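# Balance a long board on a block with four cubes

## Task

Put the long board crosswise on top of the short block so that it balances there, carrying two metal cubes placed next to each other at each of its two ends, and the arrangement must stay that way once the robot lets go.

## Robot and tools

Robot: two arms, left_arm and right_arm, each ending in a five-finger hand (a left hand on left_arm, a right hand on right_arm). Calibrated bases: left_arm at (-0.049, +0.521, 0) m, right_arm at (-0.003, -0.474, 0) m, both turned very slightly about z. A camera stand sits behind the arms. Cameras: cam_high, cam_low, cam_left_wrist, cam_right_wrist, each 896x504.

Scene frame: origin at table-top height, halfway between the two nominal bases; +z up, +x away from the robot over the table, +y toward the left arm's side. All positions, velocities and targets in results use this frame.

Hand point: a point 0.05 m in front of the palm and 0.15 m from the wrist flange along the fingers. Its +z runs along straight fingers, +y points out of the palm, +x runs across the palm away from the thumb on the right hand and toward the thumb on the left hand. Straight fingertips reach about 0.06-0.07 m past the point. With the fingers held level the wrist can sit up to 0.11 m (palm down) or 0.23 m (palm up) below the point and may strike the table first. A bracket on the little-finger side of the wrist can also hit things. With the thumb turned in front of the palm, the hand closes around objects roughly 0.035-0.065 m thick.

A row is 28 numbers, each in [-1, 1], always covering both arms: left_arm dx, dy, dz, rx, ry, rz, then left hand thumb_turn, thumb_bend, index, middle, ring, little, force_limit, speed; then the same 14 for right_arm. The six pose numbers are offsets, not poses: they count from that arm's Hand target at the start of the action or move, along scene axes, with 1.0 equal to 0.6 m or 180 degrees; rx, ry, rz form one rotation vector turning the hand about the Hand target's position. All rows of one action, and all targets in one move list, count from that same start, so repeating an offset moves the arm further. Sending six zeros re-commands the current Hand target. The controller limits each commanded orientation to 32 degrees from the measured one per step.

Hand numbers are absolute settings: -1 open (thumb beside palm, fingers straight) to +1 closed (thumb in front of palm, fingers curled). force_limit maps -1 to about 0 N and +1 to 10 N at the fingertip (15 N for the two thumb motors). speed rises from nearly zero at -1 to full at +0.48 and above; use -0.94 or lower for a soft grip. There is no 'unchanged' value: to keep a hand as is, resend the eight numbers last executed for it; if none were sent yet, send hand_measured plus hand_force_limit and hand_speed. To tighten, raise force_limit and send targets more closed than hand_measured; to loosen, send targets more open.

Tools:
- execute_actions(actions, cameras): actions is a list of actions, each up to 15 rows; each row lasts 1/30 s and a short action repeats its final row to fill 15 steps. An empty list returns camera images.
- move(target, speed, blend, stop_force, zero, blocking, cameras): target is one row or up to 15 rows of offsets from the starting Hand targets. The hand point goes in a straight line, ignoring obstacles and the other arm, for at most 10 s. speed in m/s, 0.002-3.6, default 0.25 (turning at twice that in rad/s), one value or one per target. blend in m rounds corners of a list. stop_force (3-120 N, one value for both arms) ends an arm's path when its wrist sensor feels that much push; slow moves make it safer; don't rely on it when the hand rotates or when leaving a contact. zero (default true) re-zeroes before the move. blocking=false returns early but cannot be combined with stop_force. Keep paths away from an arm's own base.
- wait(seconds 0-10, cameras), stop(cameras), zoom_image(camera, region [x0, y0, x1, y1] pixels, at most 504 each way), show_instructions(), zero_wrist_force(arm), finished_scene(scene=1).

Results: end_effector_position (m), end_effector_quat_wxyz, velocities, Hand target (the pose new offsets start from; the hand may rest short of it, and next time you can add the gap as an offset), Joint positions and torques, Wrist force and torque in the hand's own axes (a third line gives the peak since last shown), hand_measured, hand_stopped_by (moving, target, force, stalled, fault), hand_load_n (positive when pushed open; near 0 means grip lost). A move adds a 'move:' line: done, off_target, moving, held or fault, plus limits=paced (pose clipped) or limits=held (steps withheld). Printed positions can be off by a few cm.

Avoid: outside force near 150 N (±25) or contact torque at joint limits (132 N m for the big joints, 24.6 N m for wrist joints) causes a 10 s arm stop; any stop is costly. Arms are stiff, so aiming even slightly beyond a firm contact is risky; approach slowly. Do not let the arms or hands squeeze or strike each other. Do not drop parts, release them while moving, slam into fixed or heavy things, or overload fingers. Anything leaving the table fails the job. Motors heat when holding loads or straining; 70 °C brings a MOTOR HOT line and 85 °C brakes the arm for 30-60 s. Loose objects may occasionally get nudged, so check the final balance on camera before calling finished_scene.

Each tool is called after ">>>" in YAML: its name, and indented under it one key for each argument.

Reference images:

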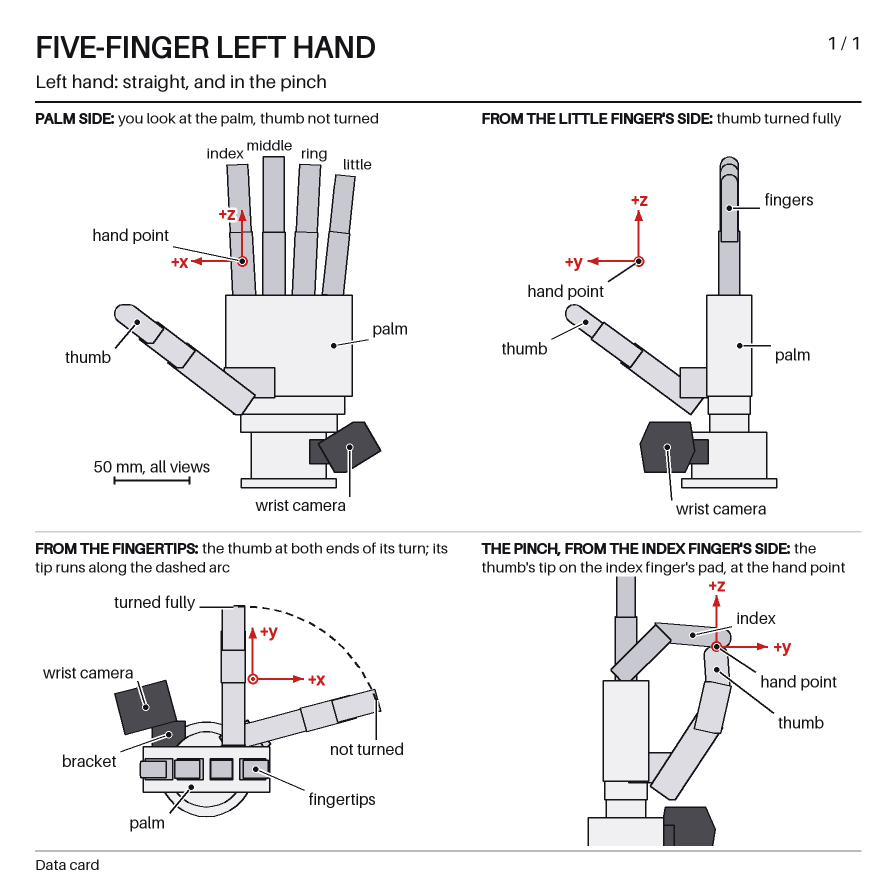

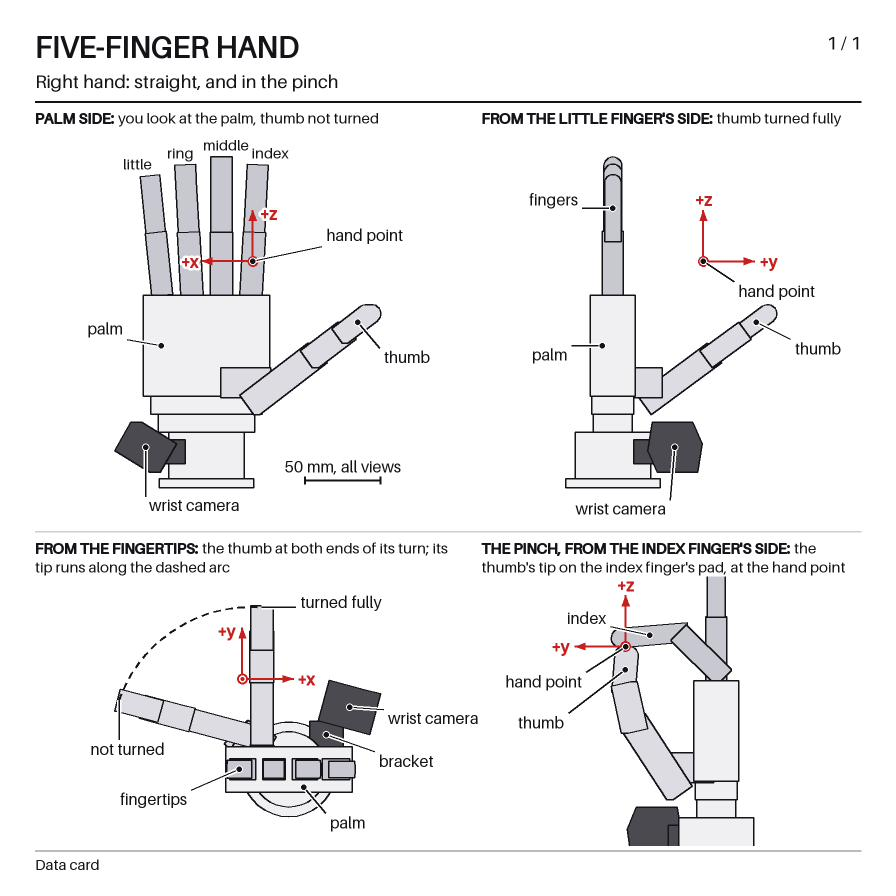

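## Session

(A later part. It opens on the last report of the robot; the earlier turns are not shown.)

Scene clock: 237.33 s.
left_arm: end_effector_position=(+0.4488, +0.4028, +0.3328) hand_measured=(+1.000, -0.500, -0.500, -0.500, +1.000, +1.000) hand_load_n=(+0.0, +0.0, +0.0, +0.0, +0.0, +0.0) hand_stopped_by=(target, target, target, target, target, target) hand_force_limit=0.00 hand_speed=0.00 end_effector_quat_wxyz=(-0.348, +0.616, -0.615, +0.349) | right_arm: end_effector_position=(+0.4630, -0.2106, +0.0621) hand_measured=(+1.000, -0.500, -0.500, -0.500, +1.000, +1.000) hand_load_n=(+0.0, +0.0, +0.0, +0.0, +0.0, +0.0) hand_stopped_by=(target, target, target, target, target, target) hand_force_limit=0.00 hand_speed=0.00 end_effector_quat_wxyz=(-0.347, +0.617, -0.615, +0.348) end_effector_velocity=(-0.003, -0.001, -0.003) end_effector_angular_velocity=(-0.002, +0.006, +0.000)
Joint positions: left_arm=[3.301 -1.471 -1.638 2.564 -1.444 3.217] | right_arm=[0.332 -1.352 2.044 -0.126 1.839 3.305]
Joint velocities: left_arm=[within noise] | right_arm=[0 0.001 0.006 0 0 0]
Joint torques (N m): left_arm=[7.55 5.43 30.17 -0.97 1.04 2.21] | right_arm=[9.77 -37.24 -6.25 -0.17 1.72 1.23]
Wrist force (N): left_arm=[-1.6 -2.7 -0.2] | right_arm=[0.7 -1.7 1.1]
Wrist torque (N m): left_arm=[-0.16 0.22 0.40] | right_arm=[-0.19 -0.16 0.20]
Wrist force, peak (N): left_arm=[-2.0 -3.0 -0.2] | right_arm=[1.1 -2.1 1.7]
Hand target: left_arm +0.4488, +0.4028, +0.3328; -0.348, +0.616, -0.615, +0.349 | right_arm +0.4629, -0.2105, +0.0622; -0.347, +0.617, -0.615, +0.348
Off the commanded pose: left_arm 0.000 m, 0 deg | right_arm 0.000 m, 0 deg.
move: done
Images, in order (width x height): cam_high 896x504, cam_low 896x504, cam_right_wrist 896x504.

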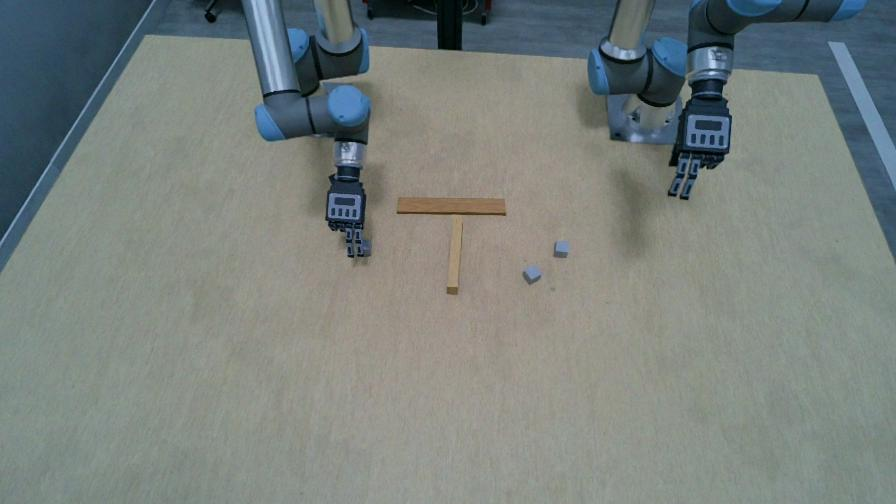

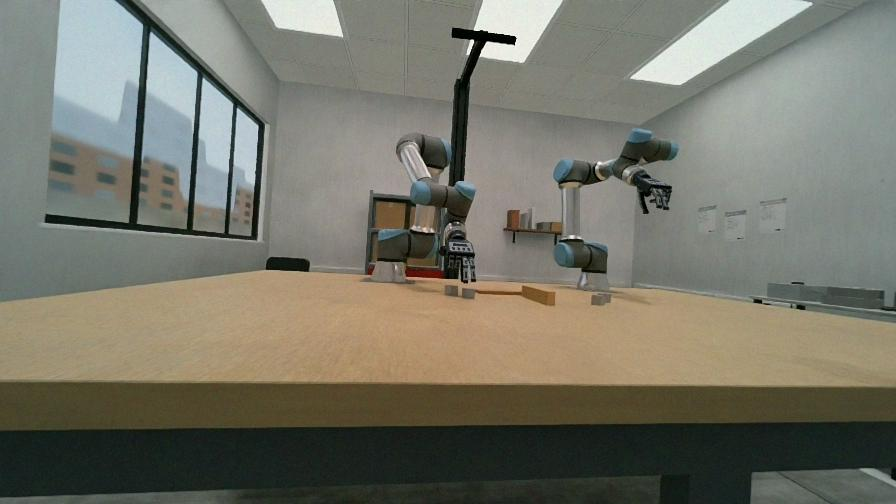

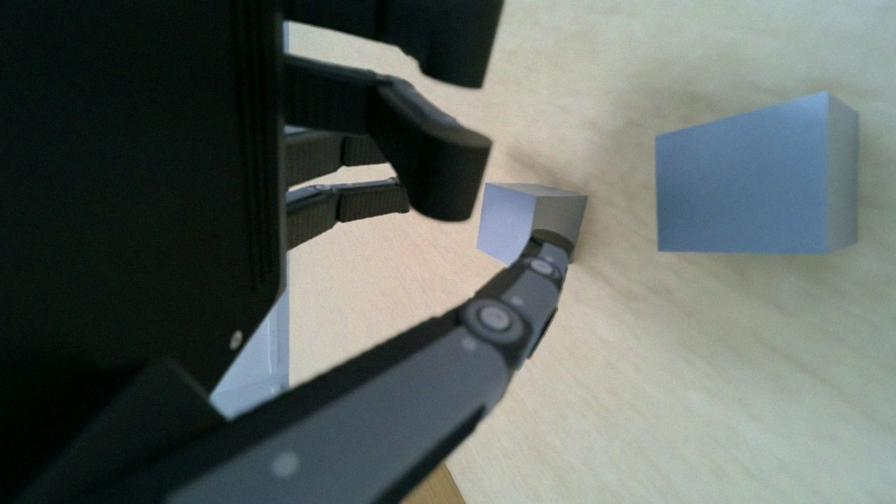

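>>> move:
  target: [0,0,0,0,0,0,1,-0.5,-0.5,-0.5,1,1,0,0,0,-0.005,-0.055,0,0,0,1,-0.5,-0.5,-0.5,1,1,0,0]
  speed: 0.04
  stop_force: 5
  cameras: ["cam_high","cam_low","cam_right_wrist"]

>>> zoom_image:
  camera: "cam_high"
  region: [320, 200, 420, 280]

>>> zoom_image:
  camera: "cam_low"
  region: [420, 240, 520, 310]

Scene clock: 247.77 s.
left_arm: end_effector_position=(+0.4488, +0.4028, +0.3328) hand_measured=(+1.000, -0.500, -0.500, -0.500, +1.000, +1.000) hand_load_n=(+0.0, +0.0, +0.0, +0.0, +0.0, +0.0) hand_stopped_by=(target, target, target, target, target, target) hand_force_limit=0.00 hand_speed=0.00 end_effector_quat_wxyz=(-0.348, +0.616, -0.615, +0.349) | right_arm: end_effector_position=(+0.4629, -0.2136, +0.0292) hand_measured=(+1.000, -0.500, -0.500, -0.500, +1.000, +1.000) hand_load_n=(+0.0, +0.0, +0.0, +0.0, +0.0, +0.0) hand_stopped_by=(target, target, target, target, target, target) hand_force_limit=0.00 hand_speed=0.00 end_effector_quat_wxyz=(-0.347, +0.617, -0.615, +0.348)
Joint positions: left_arm=[3.301 -1.471 -1.638 2.564 -1.444 3.217] | right_arm=[0.323 -1.298 2.083 -0.221 1.832 3.301]
Joint torques (N m): left_arm=[8.33 3.73 29.3 -1.2 1.77 2.46] | right_arm=[10.85 -38.76 -22.91 -0.15 1.46 1.47]
Wrist force (N): left_arm=[-1.9 -3.0 -0.3] | right_arm=[0.9 -1.9 1.3]
Wrist torque (N m): left_arm=[-0.21 0.26 0.39] | right_arm=[-0.25 -0.21 0.21]
Wrist force, peak (N): left_arm=[-2.1 -2.9 -0.6] | right_arm=[0.6 -2.4 1.5]
Hand target: left_arm +0.4488, +0.4028, +0.3328; -0.348, +0.616, -0.615, +0.349 | right_arm +0.4629, -0.2135, +0.0292; -0.347, +0.617, -0.615, +0.348
Off the commanded pose: left_arm 0.000 m, 0 deg | right_arm 0.000 m, 0 deg.
move: done
Images, in order (width x height): cam_high 896x504, cam_low 896x504, cam_right_wrist 896x504.

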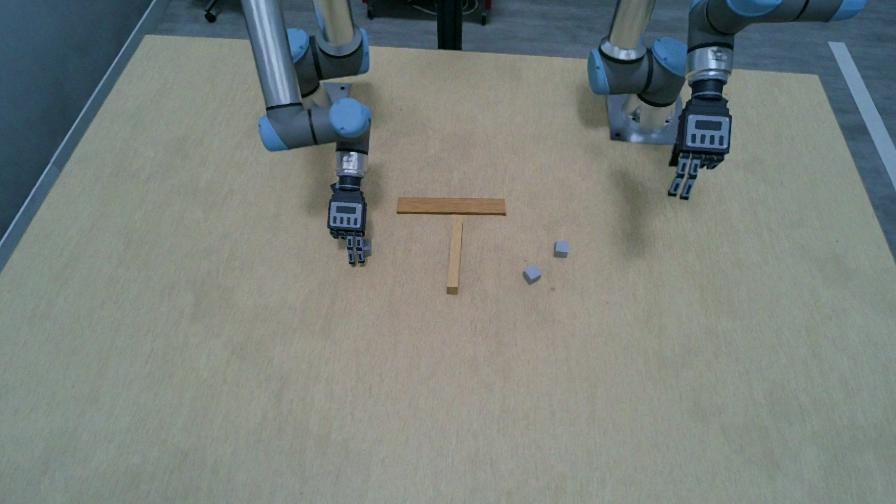

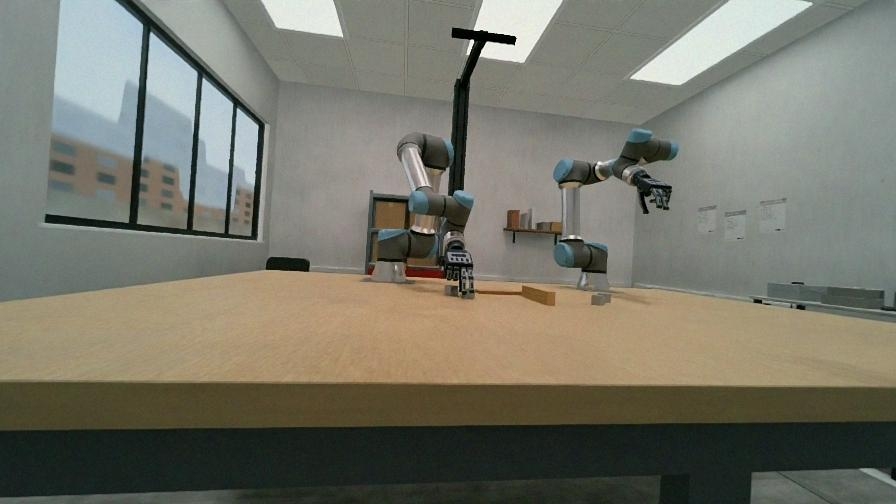

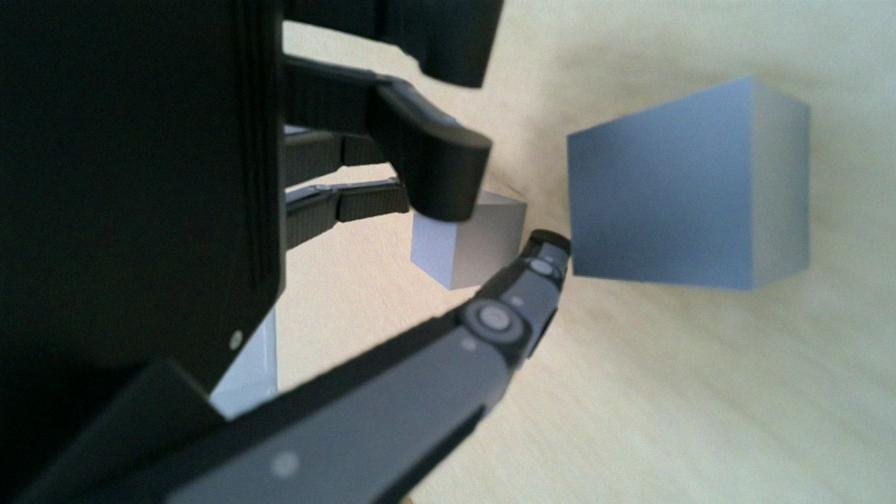

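Scaled by 5.040 from the camera's 896x504 image, which has a finer 1280x720 frame.

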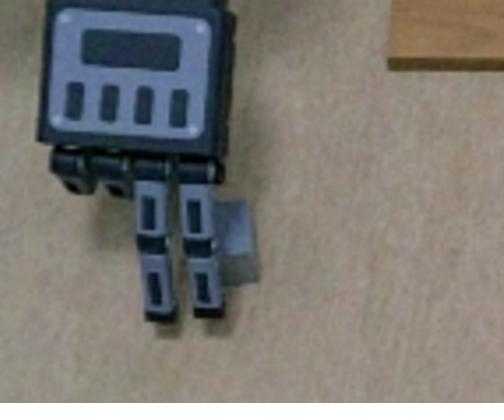

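Scaled by 5.040 from the camera's 896x504 image, which has a finer 1280x720 frame.

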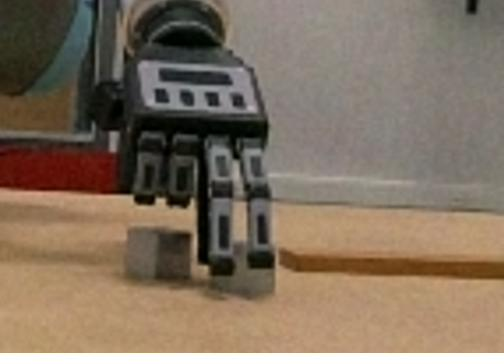

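>>> move:
  target: [0,0,0,0,0,0,1,-0.5,-0.5,-0.5,1,1,0,0,0,0.022,-0.017,0,0,0,1,-0.5,-0.5,-0.5,1,1,0,0]
  speed: 0.04
  stop_force: 5
  cameras: ["cam_high","cam_low","cam_right_wrist"]

>>> zoom_image:
  camera: "cam_high"
  region: [320, 200, 420, 280]

>>> zoom_image:
  camera: "cam_low"
  region: [420, 240, 520, 310]

Scene clock: 297.30 s.
left_arm: end_effector_position=(+0.4488, +0.4028, +0.3328) hand_measured=(+1.000, -0.500, -0.500, -0.500, +1.000, +1.000) hand_load_n=(-0.5, +0.0, +0.0, +0.0, +0.0, +0.0) hand_stopped_by=(target, target, target, target, target, target) hand_force_limit=0.00 hand_speed=0.00 end_effector_quat_wxyz=(-0.348, +0.616, -0.615, +0.349) | right_arm: end_effector_position=(+0.4629, -0.2003, +0.0190) hand_measured=(+1.000, -0.500, -0.500, -0.500, +1.000, +1.000) hand_load_n=(+0.0, +0.0, +0.0, +0.0, +0.0, +0.0) hand_stopped_by=(target, target, target, target, target, target) hand_force_limit=0.00 hand_speed=0.00 end_effector_quat_wxyz=(-0.347, +0.617, -0.615, +0.348)
Joint positions: left_arm=[3.301 -1.471 -1.638 2.564 -1.444 3.217] | right_arm=[0.36 -1.259 2.066 -0.237 1.862 3.321]
Joint torques (N m): left_arm=[8.19 4.74 28.98 -1.18 1.67 2.24] | right_arm=[-9.28 -39.57 -4.92 1.34 -1.45 -1.69]
Wrist force (N): left_arm=[-2.2 -2.6 -0.4] | right_arm=[0.6 -1.8 1.3]
Wrist torque (N m): left_arm=[-0.14 0.31 0.36] | right_arm=[-0.23 -0.15 0.09]
Wrist force, peak (N): left_arm=[-2.1 -2.8 -0.6] | right_arm=[1.2 -2.0 1.7]
Hand target: left_arm +0.4488, +0.4028, +0.3328; -0.348, +0.616, -0.615, +0.349 | right_arm +0.4629, -0.2003, +0.0190; -0.347, +0.617, -0.615, +0.348
Off the commanded pose: left_arm 0.000 m, 0 deg | right_arm 0.000 m, 0 deg.
move: done
Images, in order (width x height): cam_high 896x504, cam_low 896x504, cam_right_wrist 896x504.

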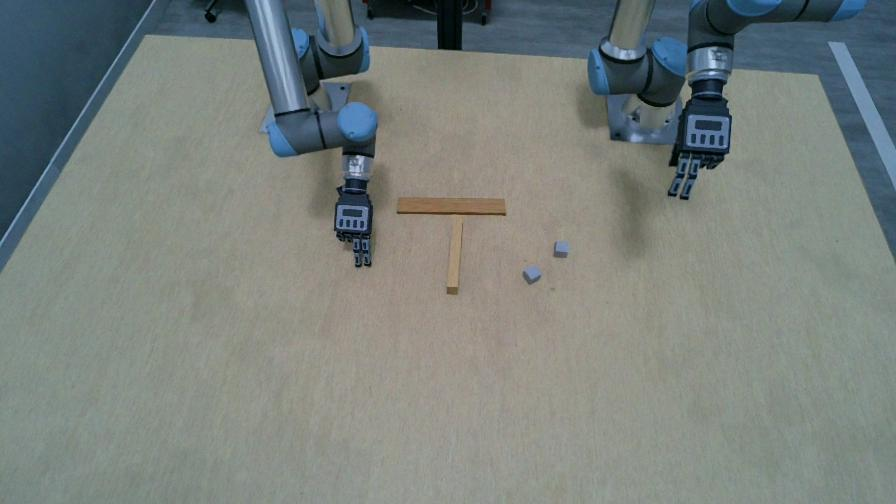

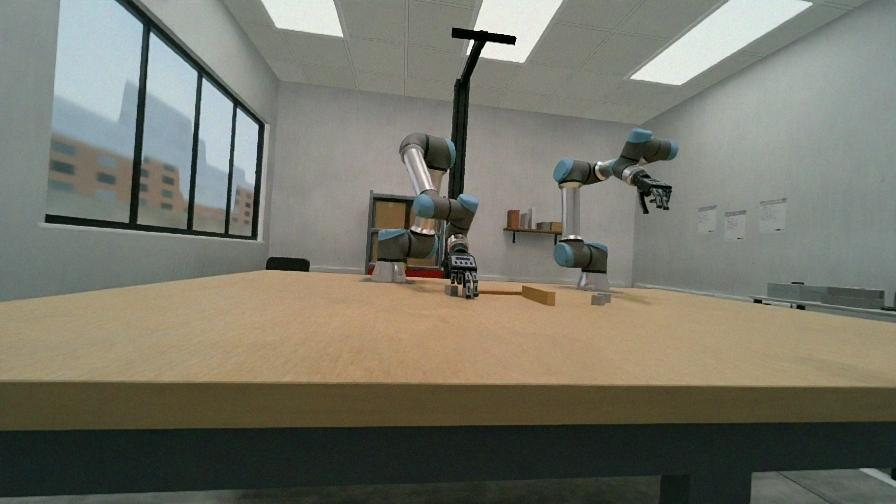

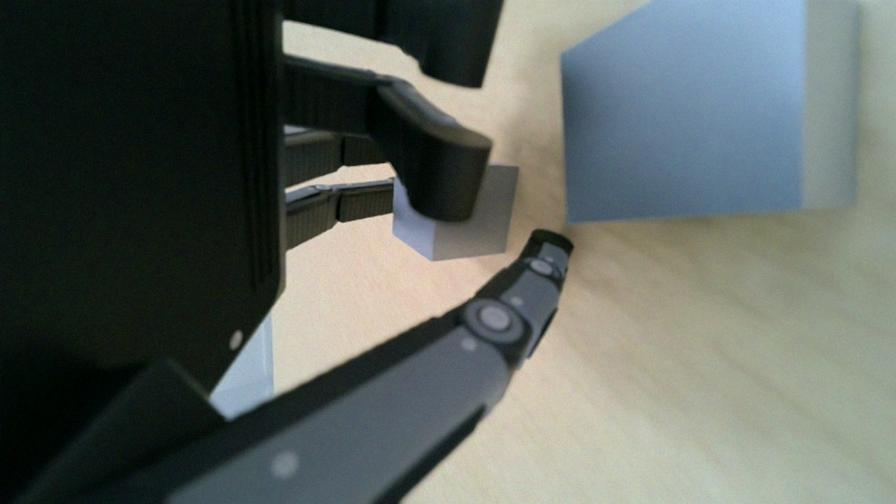

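Scaled by 5.040 from the camera's 896x504 image, which has a finer 1280x720 frame.

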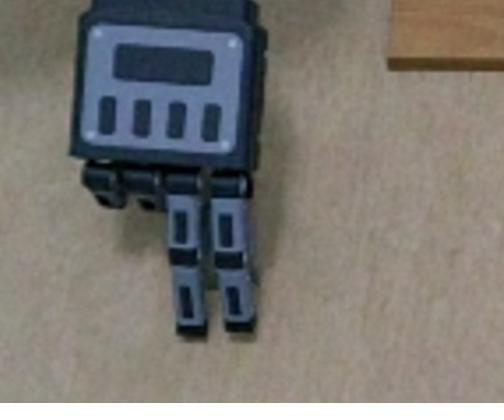

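Scaled by 5.040 from the camera's 896x504 image, which has a finer 1280x720 frame.

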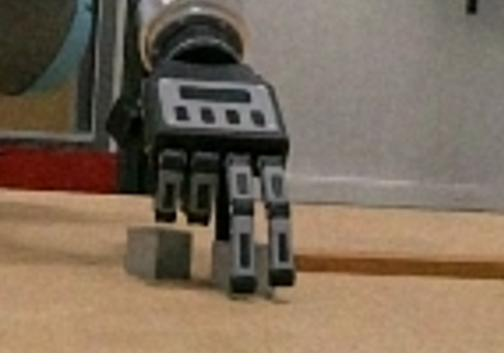

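>>> move:
  target: [0,0,0,0,0,0,1,-0.5,-0.5,-0.5,1,1,0,0,0,0,0,0,0,0,1,0.1,0.15,0.15,1,1,-0.2,-0.93]
  cameras: ["cam_high","cam_low","cam_right_wrist"]

>>> zoom_image:
  camera: "cam_high"
  region: [320, 200, 420, 280]

>>> zoom_image:
  camera: "cam_low"
  region: [420, 240, 520, 310]

Scene clock: 329.27 s.
left_arm: end_effector_position=(+0.4488, +0.4028, +0.3328) hand_measured=(+1.000, -0.500, -0.500, -0.500, +1.000, +1.000) hand_load_n=(+0.0, +0.0, +0.0, +0.0, +0.0, +0.0) hand_stopped_by=(target, target, target, target, target, target) hand_force_limit=0.00 hand_speed=0.00 end_effector_quat_wxyz=(-0.348, +0.616, -0.615, +0.349) | right_arm: end_effector_position=(+0.4629, -0.2003, +0.0190) hand_measured=(+1.000, -0.282, -0.096, -0.344, +1.000, +1.000) hand_load_n=(-0.5, +6.0, +7.0, +5.5, +0.0, +0.0) hand_stopped_by=(target, force, force, force, target, target) hand_force_limit=-0.20 hand_speed=-0.93 end_effector_quat_wxyz=(-0.347, +0.617, -0.615, +0.348)
Joint positions: left_arm=[3.301 -1.471 -1.638 2.564 -1.444 3.217] | right_arm=[0.36 -1.259 2.066 -0.237 1.862 3.321]
Joint torques (N m): left_arm=[7.25 4.22 29.57 -1.21 1.73 2.12] | right_arm=[-4.77 -18.44 -6.21 0.78 -1.46 -1.51]
Wrist force (N): left_arm=[-1.8 -2.7 -0.5] | right_arm=[0.4 -7.8 2.0]
Wrist torque (N m): left_arm=[-0.14 0.24 0.39] | right_arm=[-0.11 -0.13 -0.06]
Wrist force, peak (N): left_arm=[-2.4 -2.7 -0.7] | right_arm=[0.8 -8.8 1.2]
Hand target: left_arm +0.4488, +0.4028, +0.3328; -0.348, +0.616, -0.615, +0.349 | right_arm +0.4629, -0.2003, +0.0190; -0.347, +0.617, -0.615, +0.348
Off the commanded pose: left_arm 0.000 m, 0 deg | right_arm 0.000 m, 0 deg.
move: done
Images, in order (width x height): cam_high 896x504, cam_low 896x504, cam_right_wrist 896x504.

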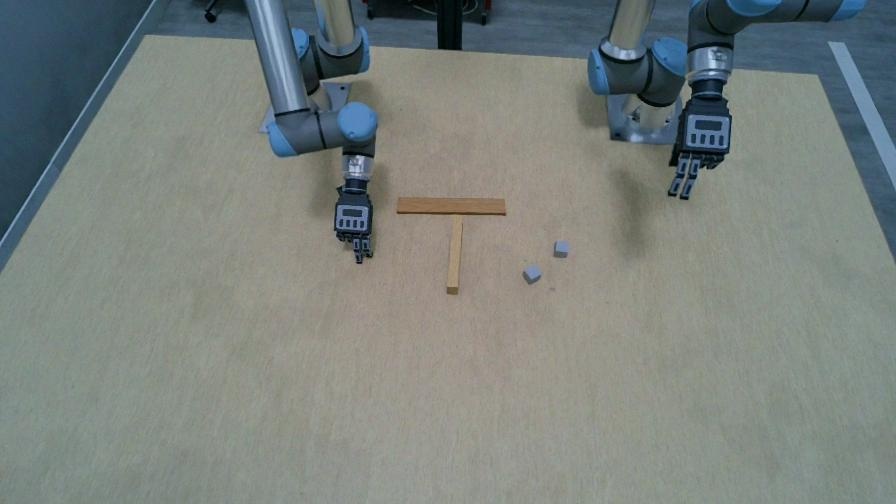

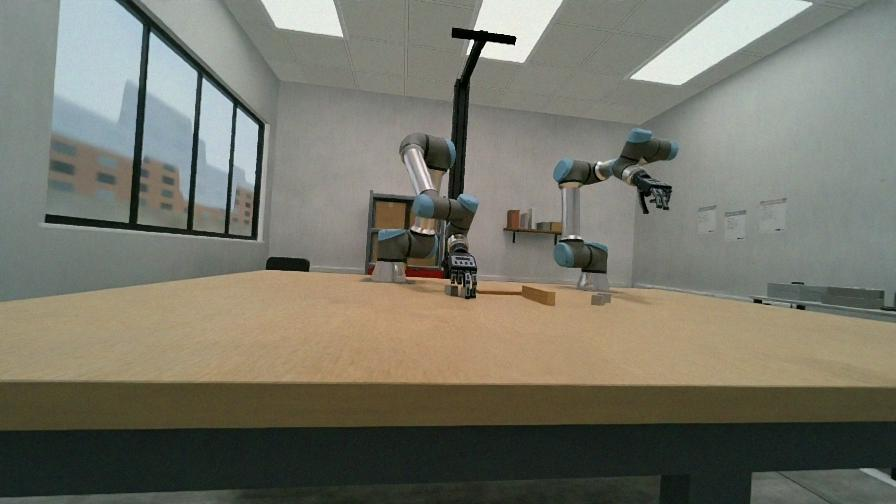

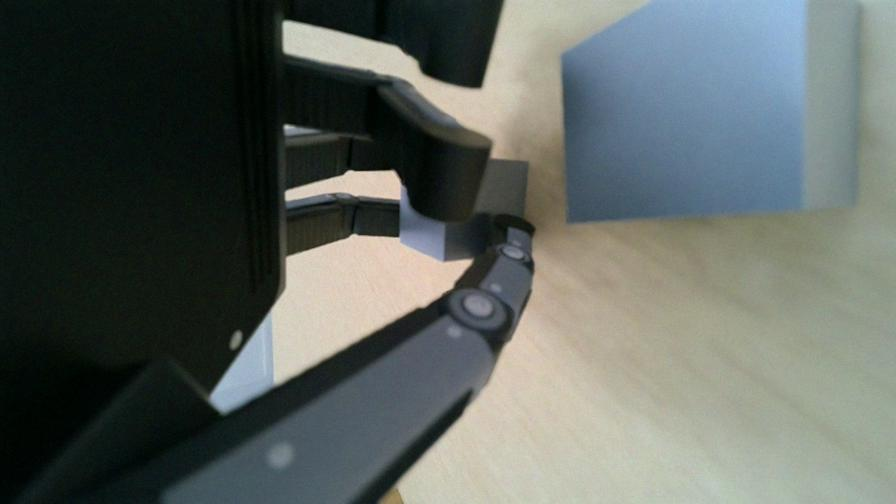

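Scaled by 5.040 from the camera's 896x504 image, which has a finer 1280x720 frame.

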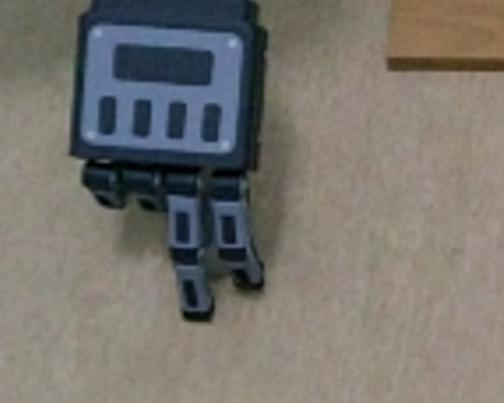

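Scaled by 5.040 from the camera's 896x504 image, which has a finer 1280x720 frame.

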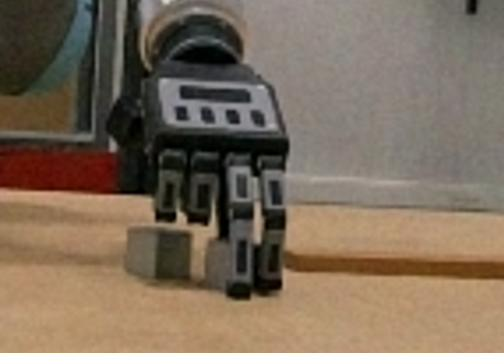

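>>> move:
  target: [0,0,0,0,0,0,1,-0.5,-0.5,-0.5,1,1,0,0,0,0,0,0,0,0,1,-0.5,-0.5,-0.5,1,1,-0.2,-0.5]

>>> move:
  target: [0,0,0,0,0,0,1,-0.5,-0.5,-0.5,1,1,0,0,0,-0.015,0,0,0,0,1,-0.5,-0.5,-0.5,1,1,-0.2,-0.5]
  speed: 0.04
  stop_force: 5
  cameras: ["cam_high","cam_low","cam_right_wrist"]

>>> zoom_image:
  camera: "cam_low"
  region: [420, 240, 520, 310]

Scene clock: 342.80 s.
left_arm: end_effector_position=(+0.4488, +0.4028, +0.3328) hand_measured=(+1.000, -0.500, -0.500, -0.500, +1.000, +1.000) hand_load_n=(+0.0, +0.0, -0.5, +0.0, +0.0, +0.0) hand_stopped_by=(target, target, target, target, target, target) hand_force_limit=0.00 hand_speed=0.00 end_effector_quat_wxyz=(-0.348, +0.616, -0.615, +0.349) | right_arm: end_effector_position=(+0.4629, -0.2004, +0.0189) hand_measured=(+1.000, -0.500, -0.500, -0.500, +1.000, +1.000) hand_load_n=(+0.0, +0.0, +0.0, +0.0, +0.0, +0.0) hand_stopped_by=(target, target, target, target, target, target) hand_force_limit=-0.20 hand_speed=-0.50 end_effector_quat_wxyz=(-0.347, +0.617, -0.615, +0.348)
Joint positions: left_arm=[3.301 -1.471 -1.638 2.564 -1.444 3.217] | right_arm=[0.36 -1.259 2.066 -0.237 1.862 3.321]
Joint torques (N m): left_arm=[6.88 5.89 28.8 -1.06 1.91 2.29] | right_arm=[6.34 -28.57 -8.08 0.42 -1.41 -1.61]
Wrist force (N): left_arm=[-1.9 -2.6 -0.3] | right_arm=[0.7 -1.8 1.4]
Wrist torque (N m): left_arm=[-0.16 0.26 0.40] | right_arm=[-0.23 -0.17 0.11]
Wrist force, peak (N): left_arm=[-2.1 -2.9 -0.4] | right_arm=[1.1 -8.5 1.4]
Hand target: left_arm +0.4488, +0.4028, +0.3328; -0.348, +0.616, -0.615, +0.349 | right_arm +0.4629, -0.2003, +0.0190; -0.347, +0.617, -0.615, +0.348
Off the commanded pose: left_arm 0.000 m, 0 deg | right_arm 0.000 m, 0 deg.
move: done

Scene clock: 344.27 s.
left_arm: end_effector_position=(+0.4488, +0.4028, +0.3328) hand_measured=(+1.000, -0.500, -0.500, -0.500, +1.000, +1.000) hand_load_n=(+0.0, +0.0, -0.5, +0.0, +0.0, +0.0) hand_stopped_by=(target, target, target, target, target, target) hand_force_limit=0.00 hand_speed=0.00 end_effector_quat_wxyz=(-0.348, +0.616, -0.615, +0.349) | right_arm: end_effector_position=(+0.4629, -0.2093, +0.0190) hand_measured=(+1.000, -0.500, -0.500, -0.500, +1.000, +1.000) hand_load_n=(+0.0, +0.0, +0.0, -0.5, +0.0, +0.0) hand_stopped_by=(target, target, target, target, target, target) hand_force_limit=-0.20 hand_speed=-0.50 end_effector_quat_wxyz=(-0.347, +0.617, -0.615, +0.348)
Joint positions: left_arm=[3.301 -1.471 -1.638 2.564 -1.444 3.217] | right_arm=[0.335 -1.272 2.084 -0.246 1.842 3.307]
Joint torques (N m): left_arm=[6.62 5.08 30.38 -1.15 1.72 2.2] | right_arm=[9.65 -21.33 -22.71 0.93 1.74 2]
Wrist force (N): left_arm=[-1.9 -2.7 -0.5] | right_arm=[0.7 -1.7 1.2]
Wrist torque (N m): left_arm=[-0.14 0.25 0.39] | right_arm=[-0.21 -0.17 0.18]
Wrist force, peak (N): left_arm=[-1.9 -2.9 -0.2] | right_arm=[1.3 -2.1 1.7]
Hand target: left_arm +0.4488, +0.4028, +0.3328; -0.348, +0.616, -0.615, +0.349 | right_arm +0.4629, -0.2093, +0.0190; -0.347, +0.617, -0.615, +0.348
Off the commanded pose: left_arm 0.000 m, 0 deg | right_arm 0.000 m, 0 deg.
move: done
Images, in order (width x height): cam_high 896x504, cam_low 896x504, cam_right_wrist 896x504.

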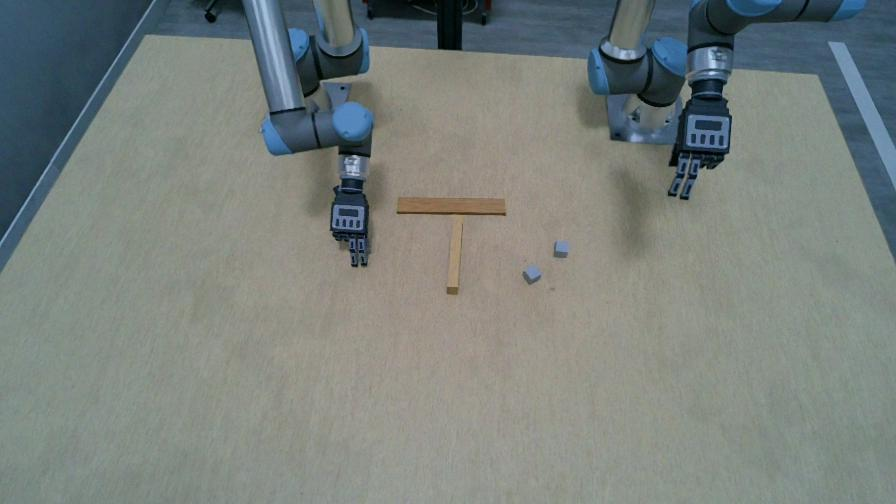

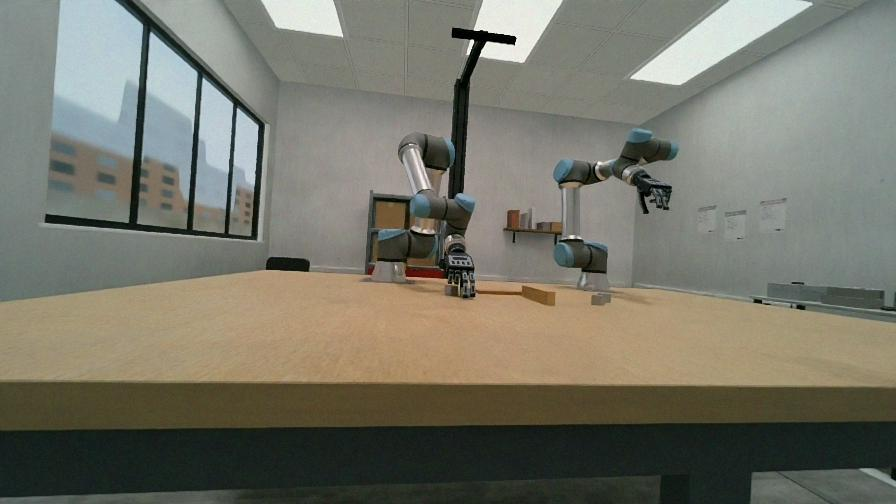

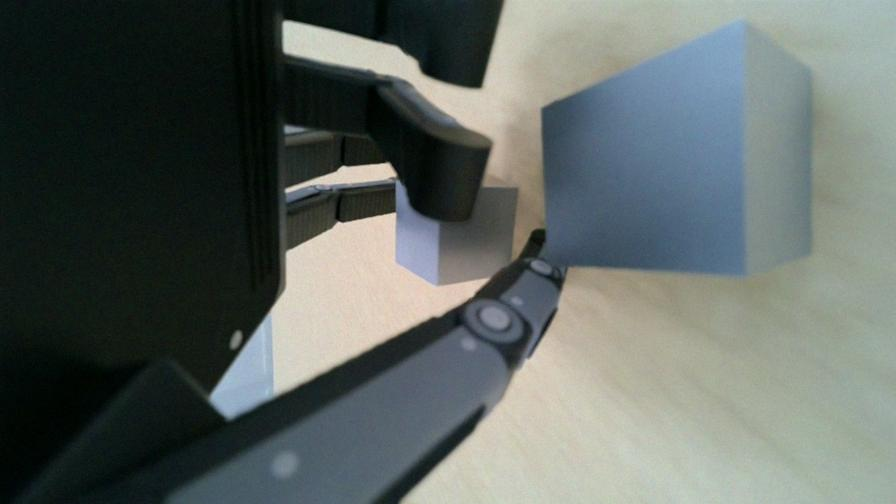

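Scaled by 5.040 from the camera's 896x504 image, which has a finer 1280x720 frame.

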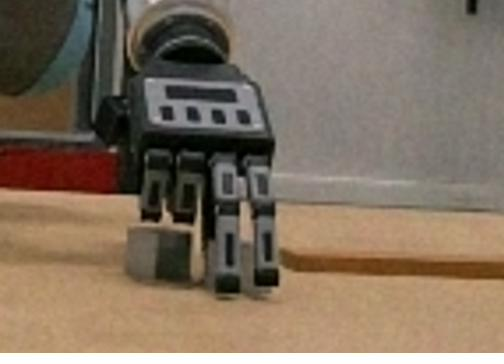

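>>> move:
  target: [0,0,0,0,0,0,1,-0.5,-0.5,-0.5,1,1,0,0,0,0,0,0,0,0,1,0.1,0.15,0.15,1,1,-0.2,-0.93]
  cameras: ["cam_high","cam_low","cam_right_wrist"]

>>> zoom_image:
  camera: "cam_high"
  region: [320, 200, 420, 280]

>>> zoom_image:
  camera: "cam_low"
  region: [420, 240, 520, 310]

Scene clock: 354.73 s.
left_arm: end_effector_position=(+0.4488, +0.4028, +0.3328) hand_measured=(+1.000, -0.500, -0.500, -0.500, +1.000, +1.000) hand_load_n=(+0.0, +0.0, +0.0, +0.5, +0.0, +0.0) hand_stopped_by=(target, target, target, target, target, target) hand_force_limit=0.00 hand_speed=0.00 end_effector_quat_wxyz=(-0.348, +0.616, -0.615, +0.349) | right_arm: end_effector_position=(+0.4629, -0.2093, +0.0190) hand_measured=(+1.000, -0.278, -0.096, -0.344, +1.000, +1.000) hand_load_n=(-0.5, +6.0, +7.0, +5.0, +0.0, +0.0) hand_stopped_by=(target, force, force, force, target, target) hand_force_limit=-0.20 hand_speed=-0.93 end_effector_quat_wxyz=(-0.347, +0.617, -0.615, +0.348)
Joint positions: left_arm=[3.301 -1.471 -1.638 2.564 -1.444 3.217] | right_arm=[0.335 -1.272 2.084 -0.246 1.842 3.307]
Joint torques (N m): left_arm=[6.56 5.03 30.52 -0.85 1.71 1.95] | right_arm=[10.31 -20.89 -1.32 1.11 -1.29 1.74]
Wrist force (N): left_arm=[-1.8 -2.4 -0.6] | right_arm=[0.9 -7.5 1.9]
Wrist torque (N m): left_arm=[-0.09 0.23 0.38] | right_arm=[-0.07 -0.17 0.06]
Wrist force, peak (N): left_arm=[-2.1 -2.9 -0.4] | right_arm=[0.9 -8.9 1.5]
Hand target: left_arm +0.4488, +0.4028, +0.3328; -0.348, +0.616, -0.615, +0.349 | right_arm +0.4629, -0.2093, +0.0190; -0.347, +0.617, -0.615, +0.348
Off the commanded pose: left_arm 0.000 m, 0 deg | right_arm 0.000 m, 0 deg.
move: done
Images, in order (width x height): cam_high 896x504, cam_low 896x504, cam_right_wrist 896x504.

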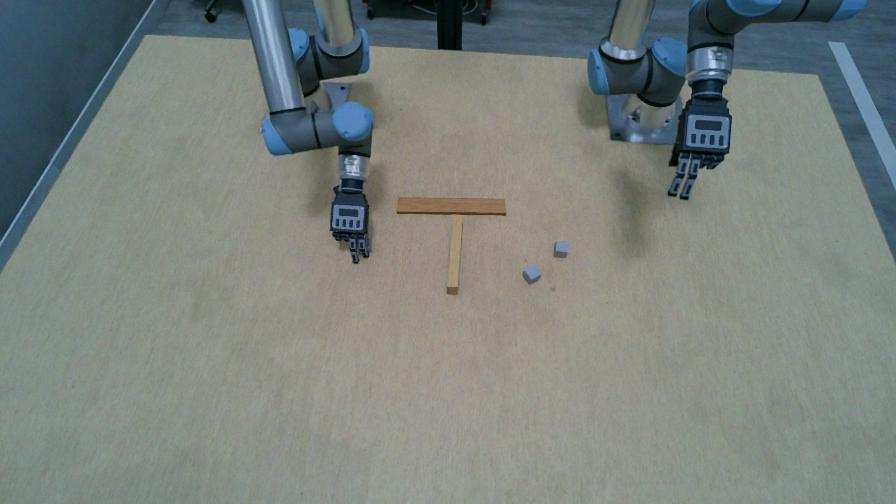

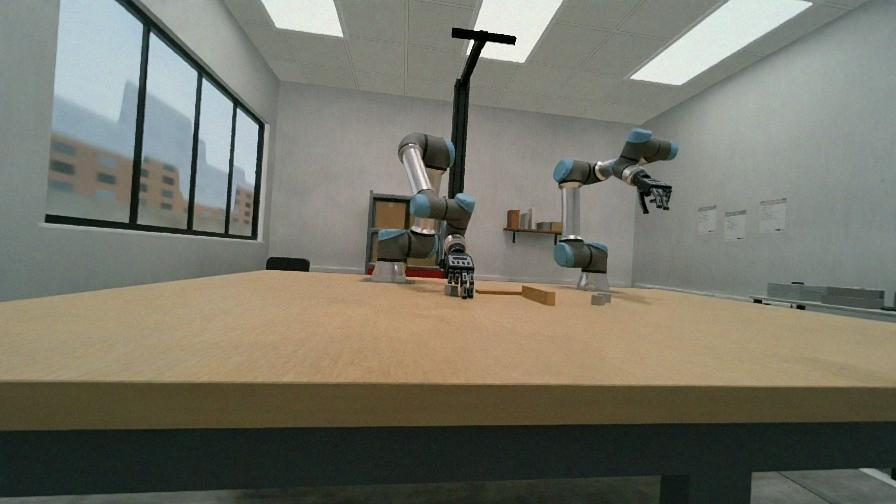

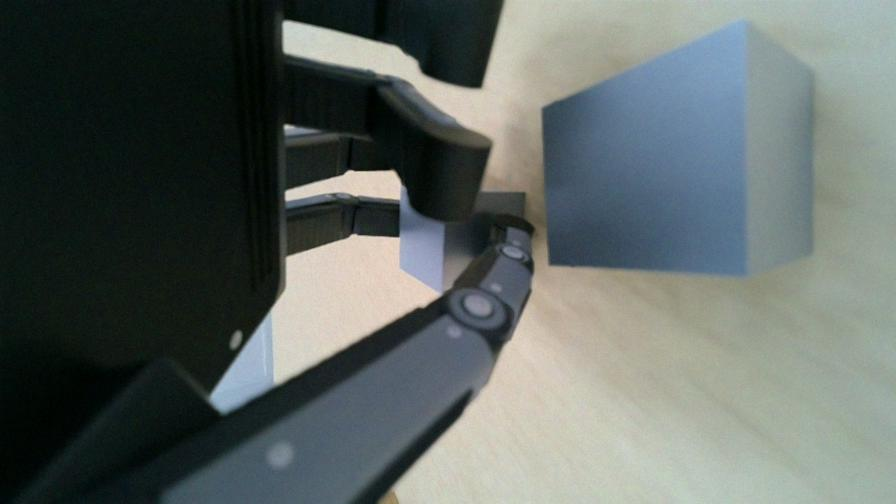

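Scaled by 5.040 from the camera's 896x504 image, which has a finer 1280x720 frame.

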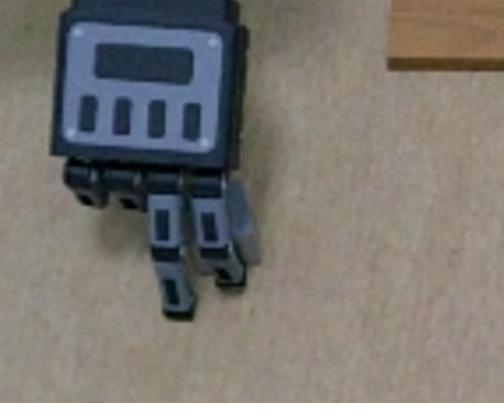

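Scaled by 5.040 from the camera's 896x504 image, which has a finer 1280x720 frame.

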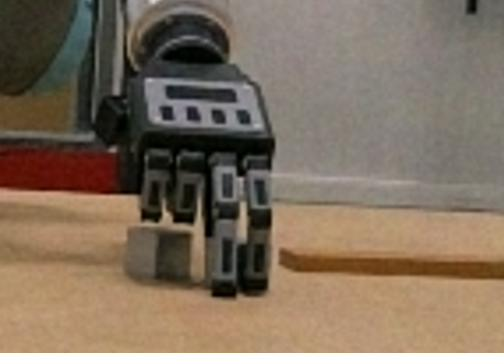

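>>> move:
  target: [0,0,0,0,0,0,1,-0.5,-0.5,-0.5,1,1,0,0,0,0,0,0,0,0,1,-0.5,-0.5,-0.5,1,1,-0.2,-0.5]

>>> move:
  target: [0,0,0,0,0,0,1,-0.5,-0.5,-0.5,1,1,0,0,0,0,0.011,0,0,0,1,-0.5,-0.5,-0.5,1,1,-0.2,-0.5]
  speed: 0.04
  cameras: ["cam_high","cam_low","cam_right_wrist"]

>>> zoom_image:
  camera: "cam_high"
  region: [320, 200, 420, 280]

>>> zoom_image:
  camera: "cam_low"
  region: [420, 240, 520, 310]

Scene clock: 371.63 s.
left_arm: end_effector_position=(+0.4488, +0.4028, +0.3328) hand_measured=(+1.000, -0.500, -0.500, -0.500, +1.000, +1.000) hand_load_n=(+0.0, +0.0, +0.0, +0.0, +0.0, +0.0) hand_stopped_by=(target, target, target, target, target, target) hand_force_limit=0.00 hand_speed=0.00 end_effector_quat_wxyz=(-0.348, +0.616, -0.615, +0.349) | right_arm: end_effector_position=(+0.4629, -0.2094, +0.0189) hand_measured=(+1.000, -0.500, -0.500, -0.500, +1.000, +1.000) hand_load_n=(+0.0, +0.0, +0.0, +0.0, +0.0, +0.0) hand_stopped_by=(target, target, target, target, target, target) hand_force_limit=-0.20 hand_speed=-0.50 end_effector_quat_wxyz=(-0.347, +0.617, -0.615, +0.348)
Joint positions: left_arm=[3.301 -1.471 -1.638 2.564 -1.444 3.217] | right_arm=[0.335 -1.272 2.084 -0.246 1.842 3.307]
Joint torques (N m): left_arm=[6.2 5.61 29.05 -1.06 1.58 2.11] | right_arm=[8.87 -23.89 -12.79 0.89 -1.5 1.09]
Wrist force (N): left_arm=[-1.9 -2.6 -0.3] | right_arm=[0.8 -1.9 1.5]
Wrist torque (N m): left_arm=[-0.14 0.26 0.38] | right_arm=[-0.27 -0.19 0.18]
Wrist force, peak (N): left_arm=[-2.0 -3.0 -0.3] | right_arm=[0.8 -8.3 1.6]
Hand target: left_arm +0.4488, +0.4028, +0.3328; -0.348, +0.616, -0.615, +0.349 | right_arm +0.4629, -0.2093, +0.0190; -0.347, +0.617, -0.615, +0.348
Off the commanded pose: left_arm 0.000 m, 0 deg | right_arm 0.000 m, 0 deg.
move: done

Scene clock: 372.37 s.
left_arm: end_effector_position=(+0.4488, +0.4028, +0.3328) hand_measured=(+1.000, -0.500, -0.500, -0.500, +1.000, +1.000) hand_load_n=(+0.0, +0.0, +0.0, +0.0, +0.0, +0.0) hand_stopped_by=(target, target, target, target, target, target) hand_force_limit=0.00 hand_speed=0.00 end_effector_quat_wxyz=(-0.348, +0.616, -0.615, +0.349) | right_arm: end_effector_position=(+0.4629, -0.2093, +0.0257) hand_measured=(+1.000, -0.500, -0.500, -0.500, +1.000, +1.000) hand_load_n=(+0.0, +0.0, +0.0, +0.0, +0.0, +0.0) hand_stopped_by=(target, target, target, target, target, target) hand_force_limit=-0.20 hand_speed=-0.50 end_effector_quat_wxyz=(-0.347, +0.617, -0.615, +0.348)
Joint positions: left_arm=[3.301 -1.471 -1.638 2.564 -1.444 3.217] | right_arm=[0.335 -1.285 2.078 -0.227 1.842 3.307]
Joint torques (N m): left_arm=[7.33 5.85 27.85 -1 1.77 2.1] | right_arm=[6.99 -22.3 -16.4 -0.69 -1.63 0.54]
Wrist force (N): left_arm=[-1.8 -2.7 -0.3] | right_arm=[0.7 -1.6 1.1]
Wrist torque (N m): left_arm=[-0.15 0.24 0.40] | right_arm=[-0.19 -0.16 0.19]
Wrist force, peak (N): left_arm=[-2.1 -2.9 -0.3] | right_arm=[0.8 -1.9 1.6]
Hand target: left_arm +0.4488, +0.4028, +0.3328; -0.348, +0.616, -0.615, +0.349 | right_arm +0.4629, -0.2093, +0.0256; -0.347, +0.617, -0.615, +0.348
Off the commanded pose: left_arm 0.000 m, 0 deg | right_arm 0.000 m, 0 deg.
move: done
Images, in order (width x height): cam_high 896x504, cam_low 896x504, cam_right_wrist 896x504.

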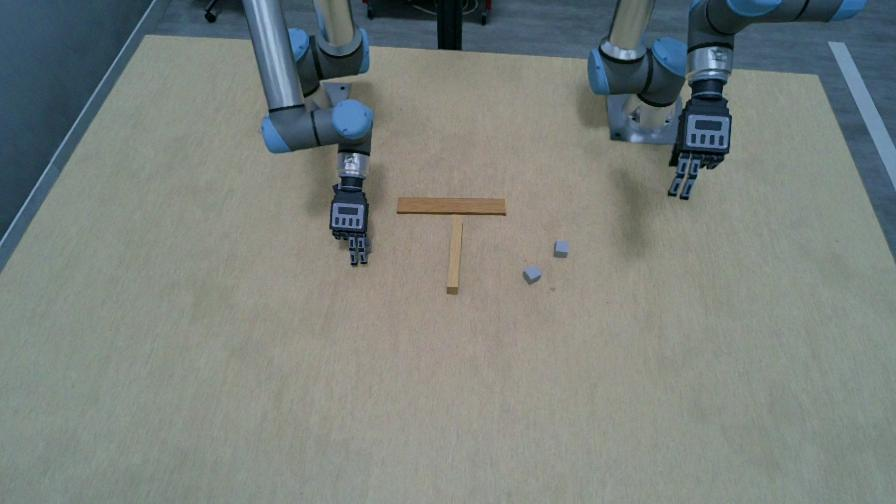

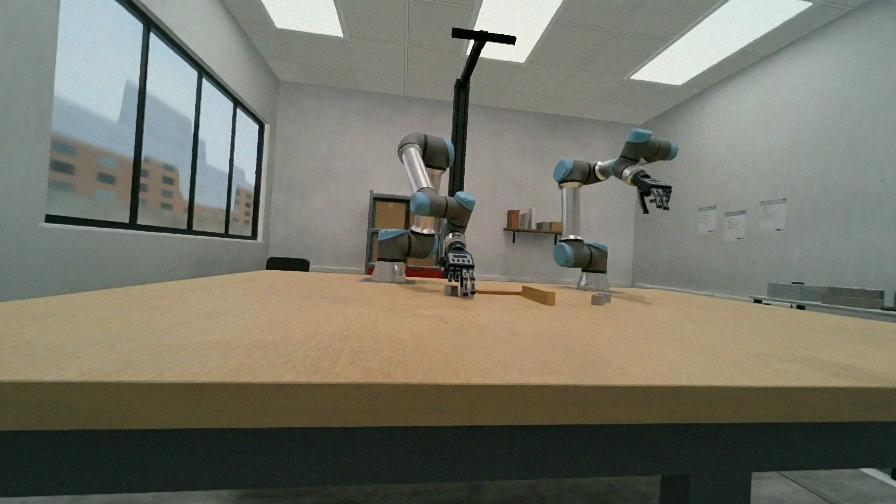

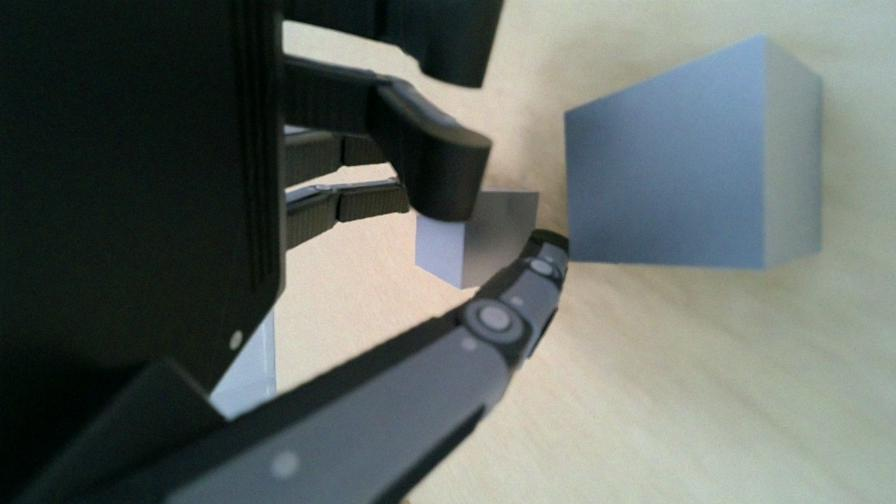

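Scaled by 5.040 from the camera's 896x504 image, which has a finer 1280x720 frame.

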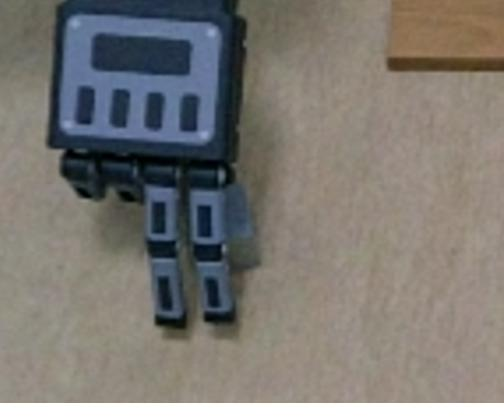

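Scaled by 5.040 from the camera's 896x504 image, which has a finer 1280x720 frame.

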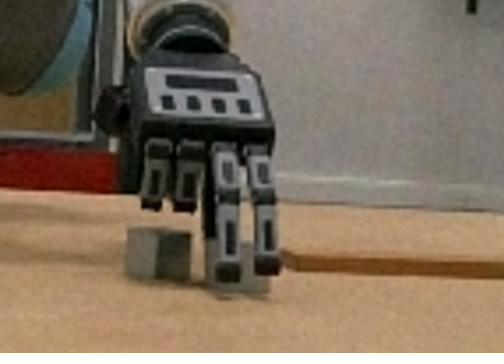

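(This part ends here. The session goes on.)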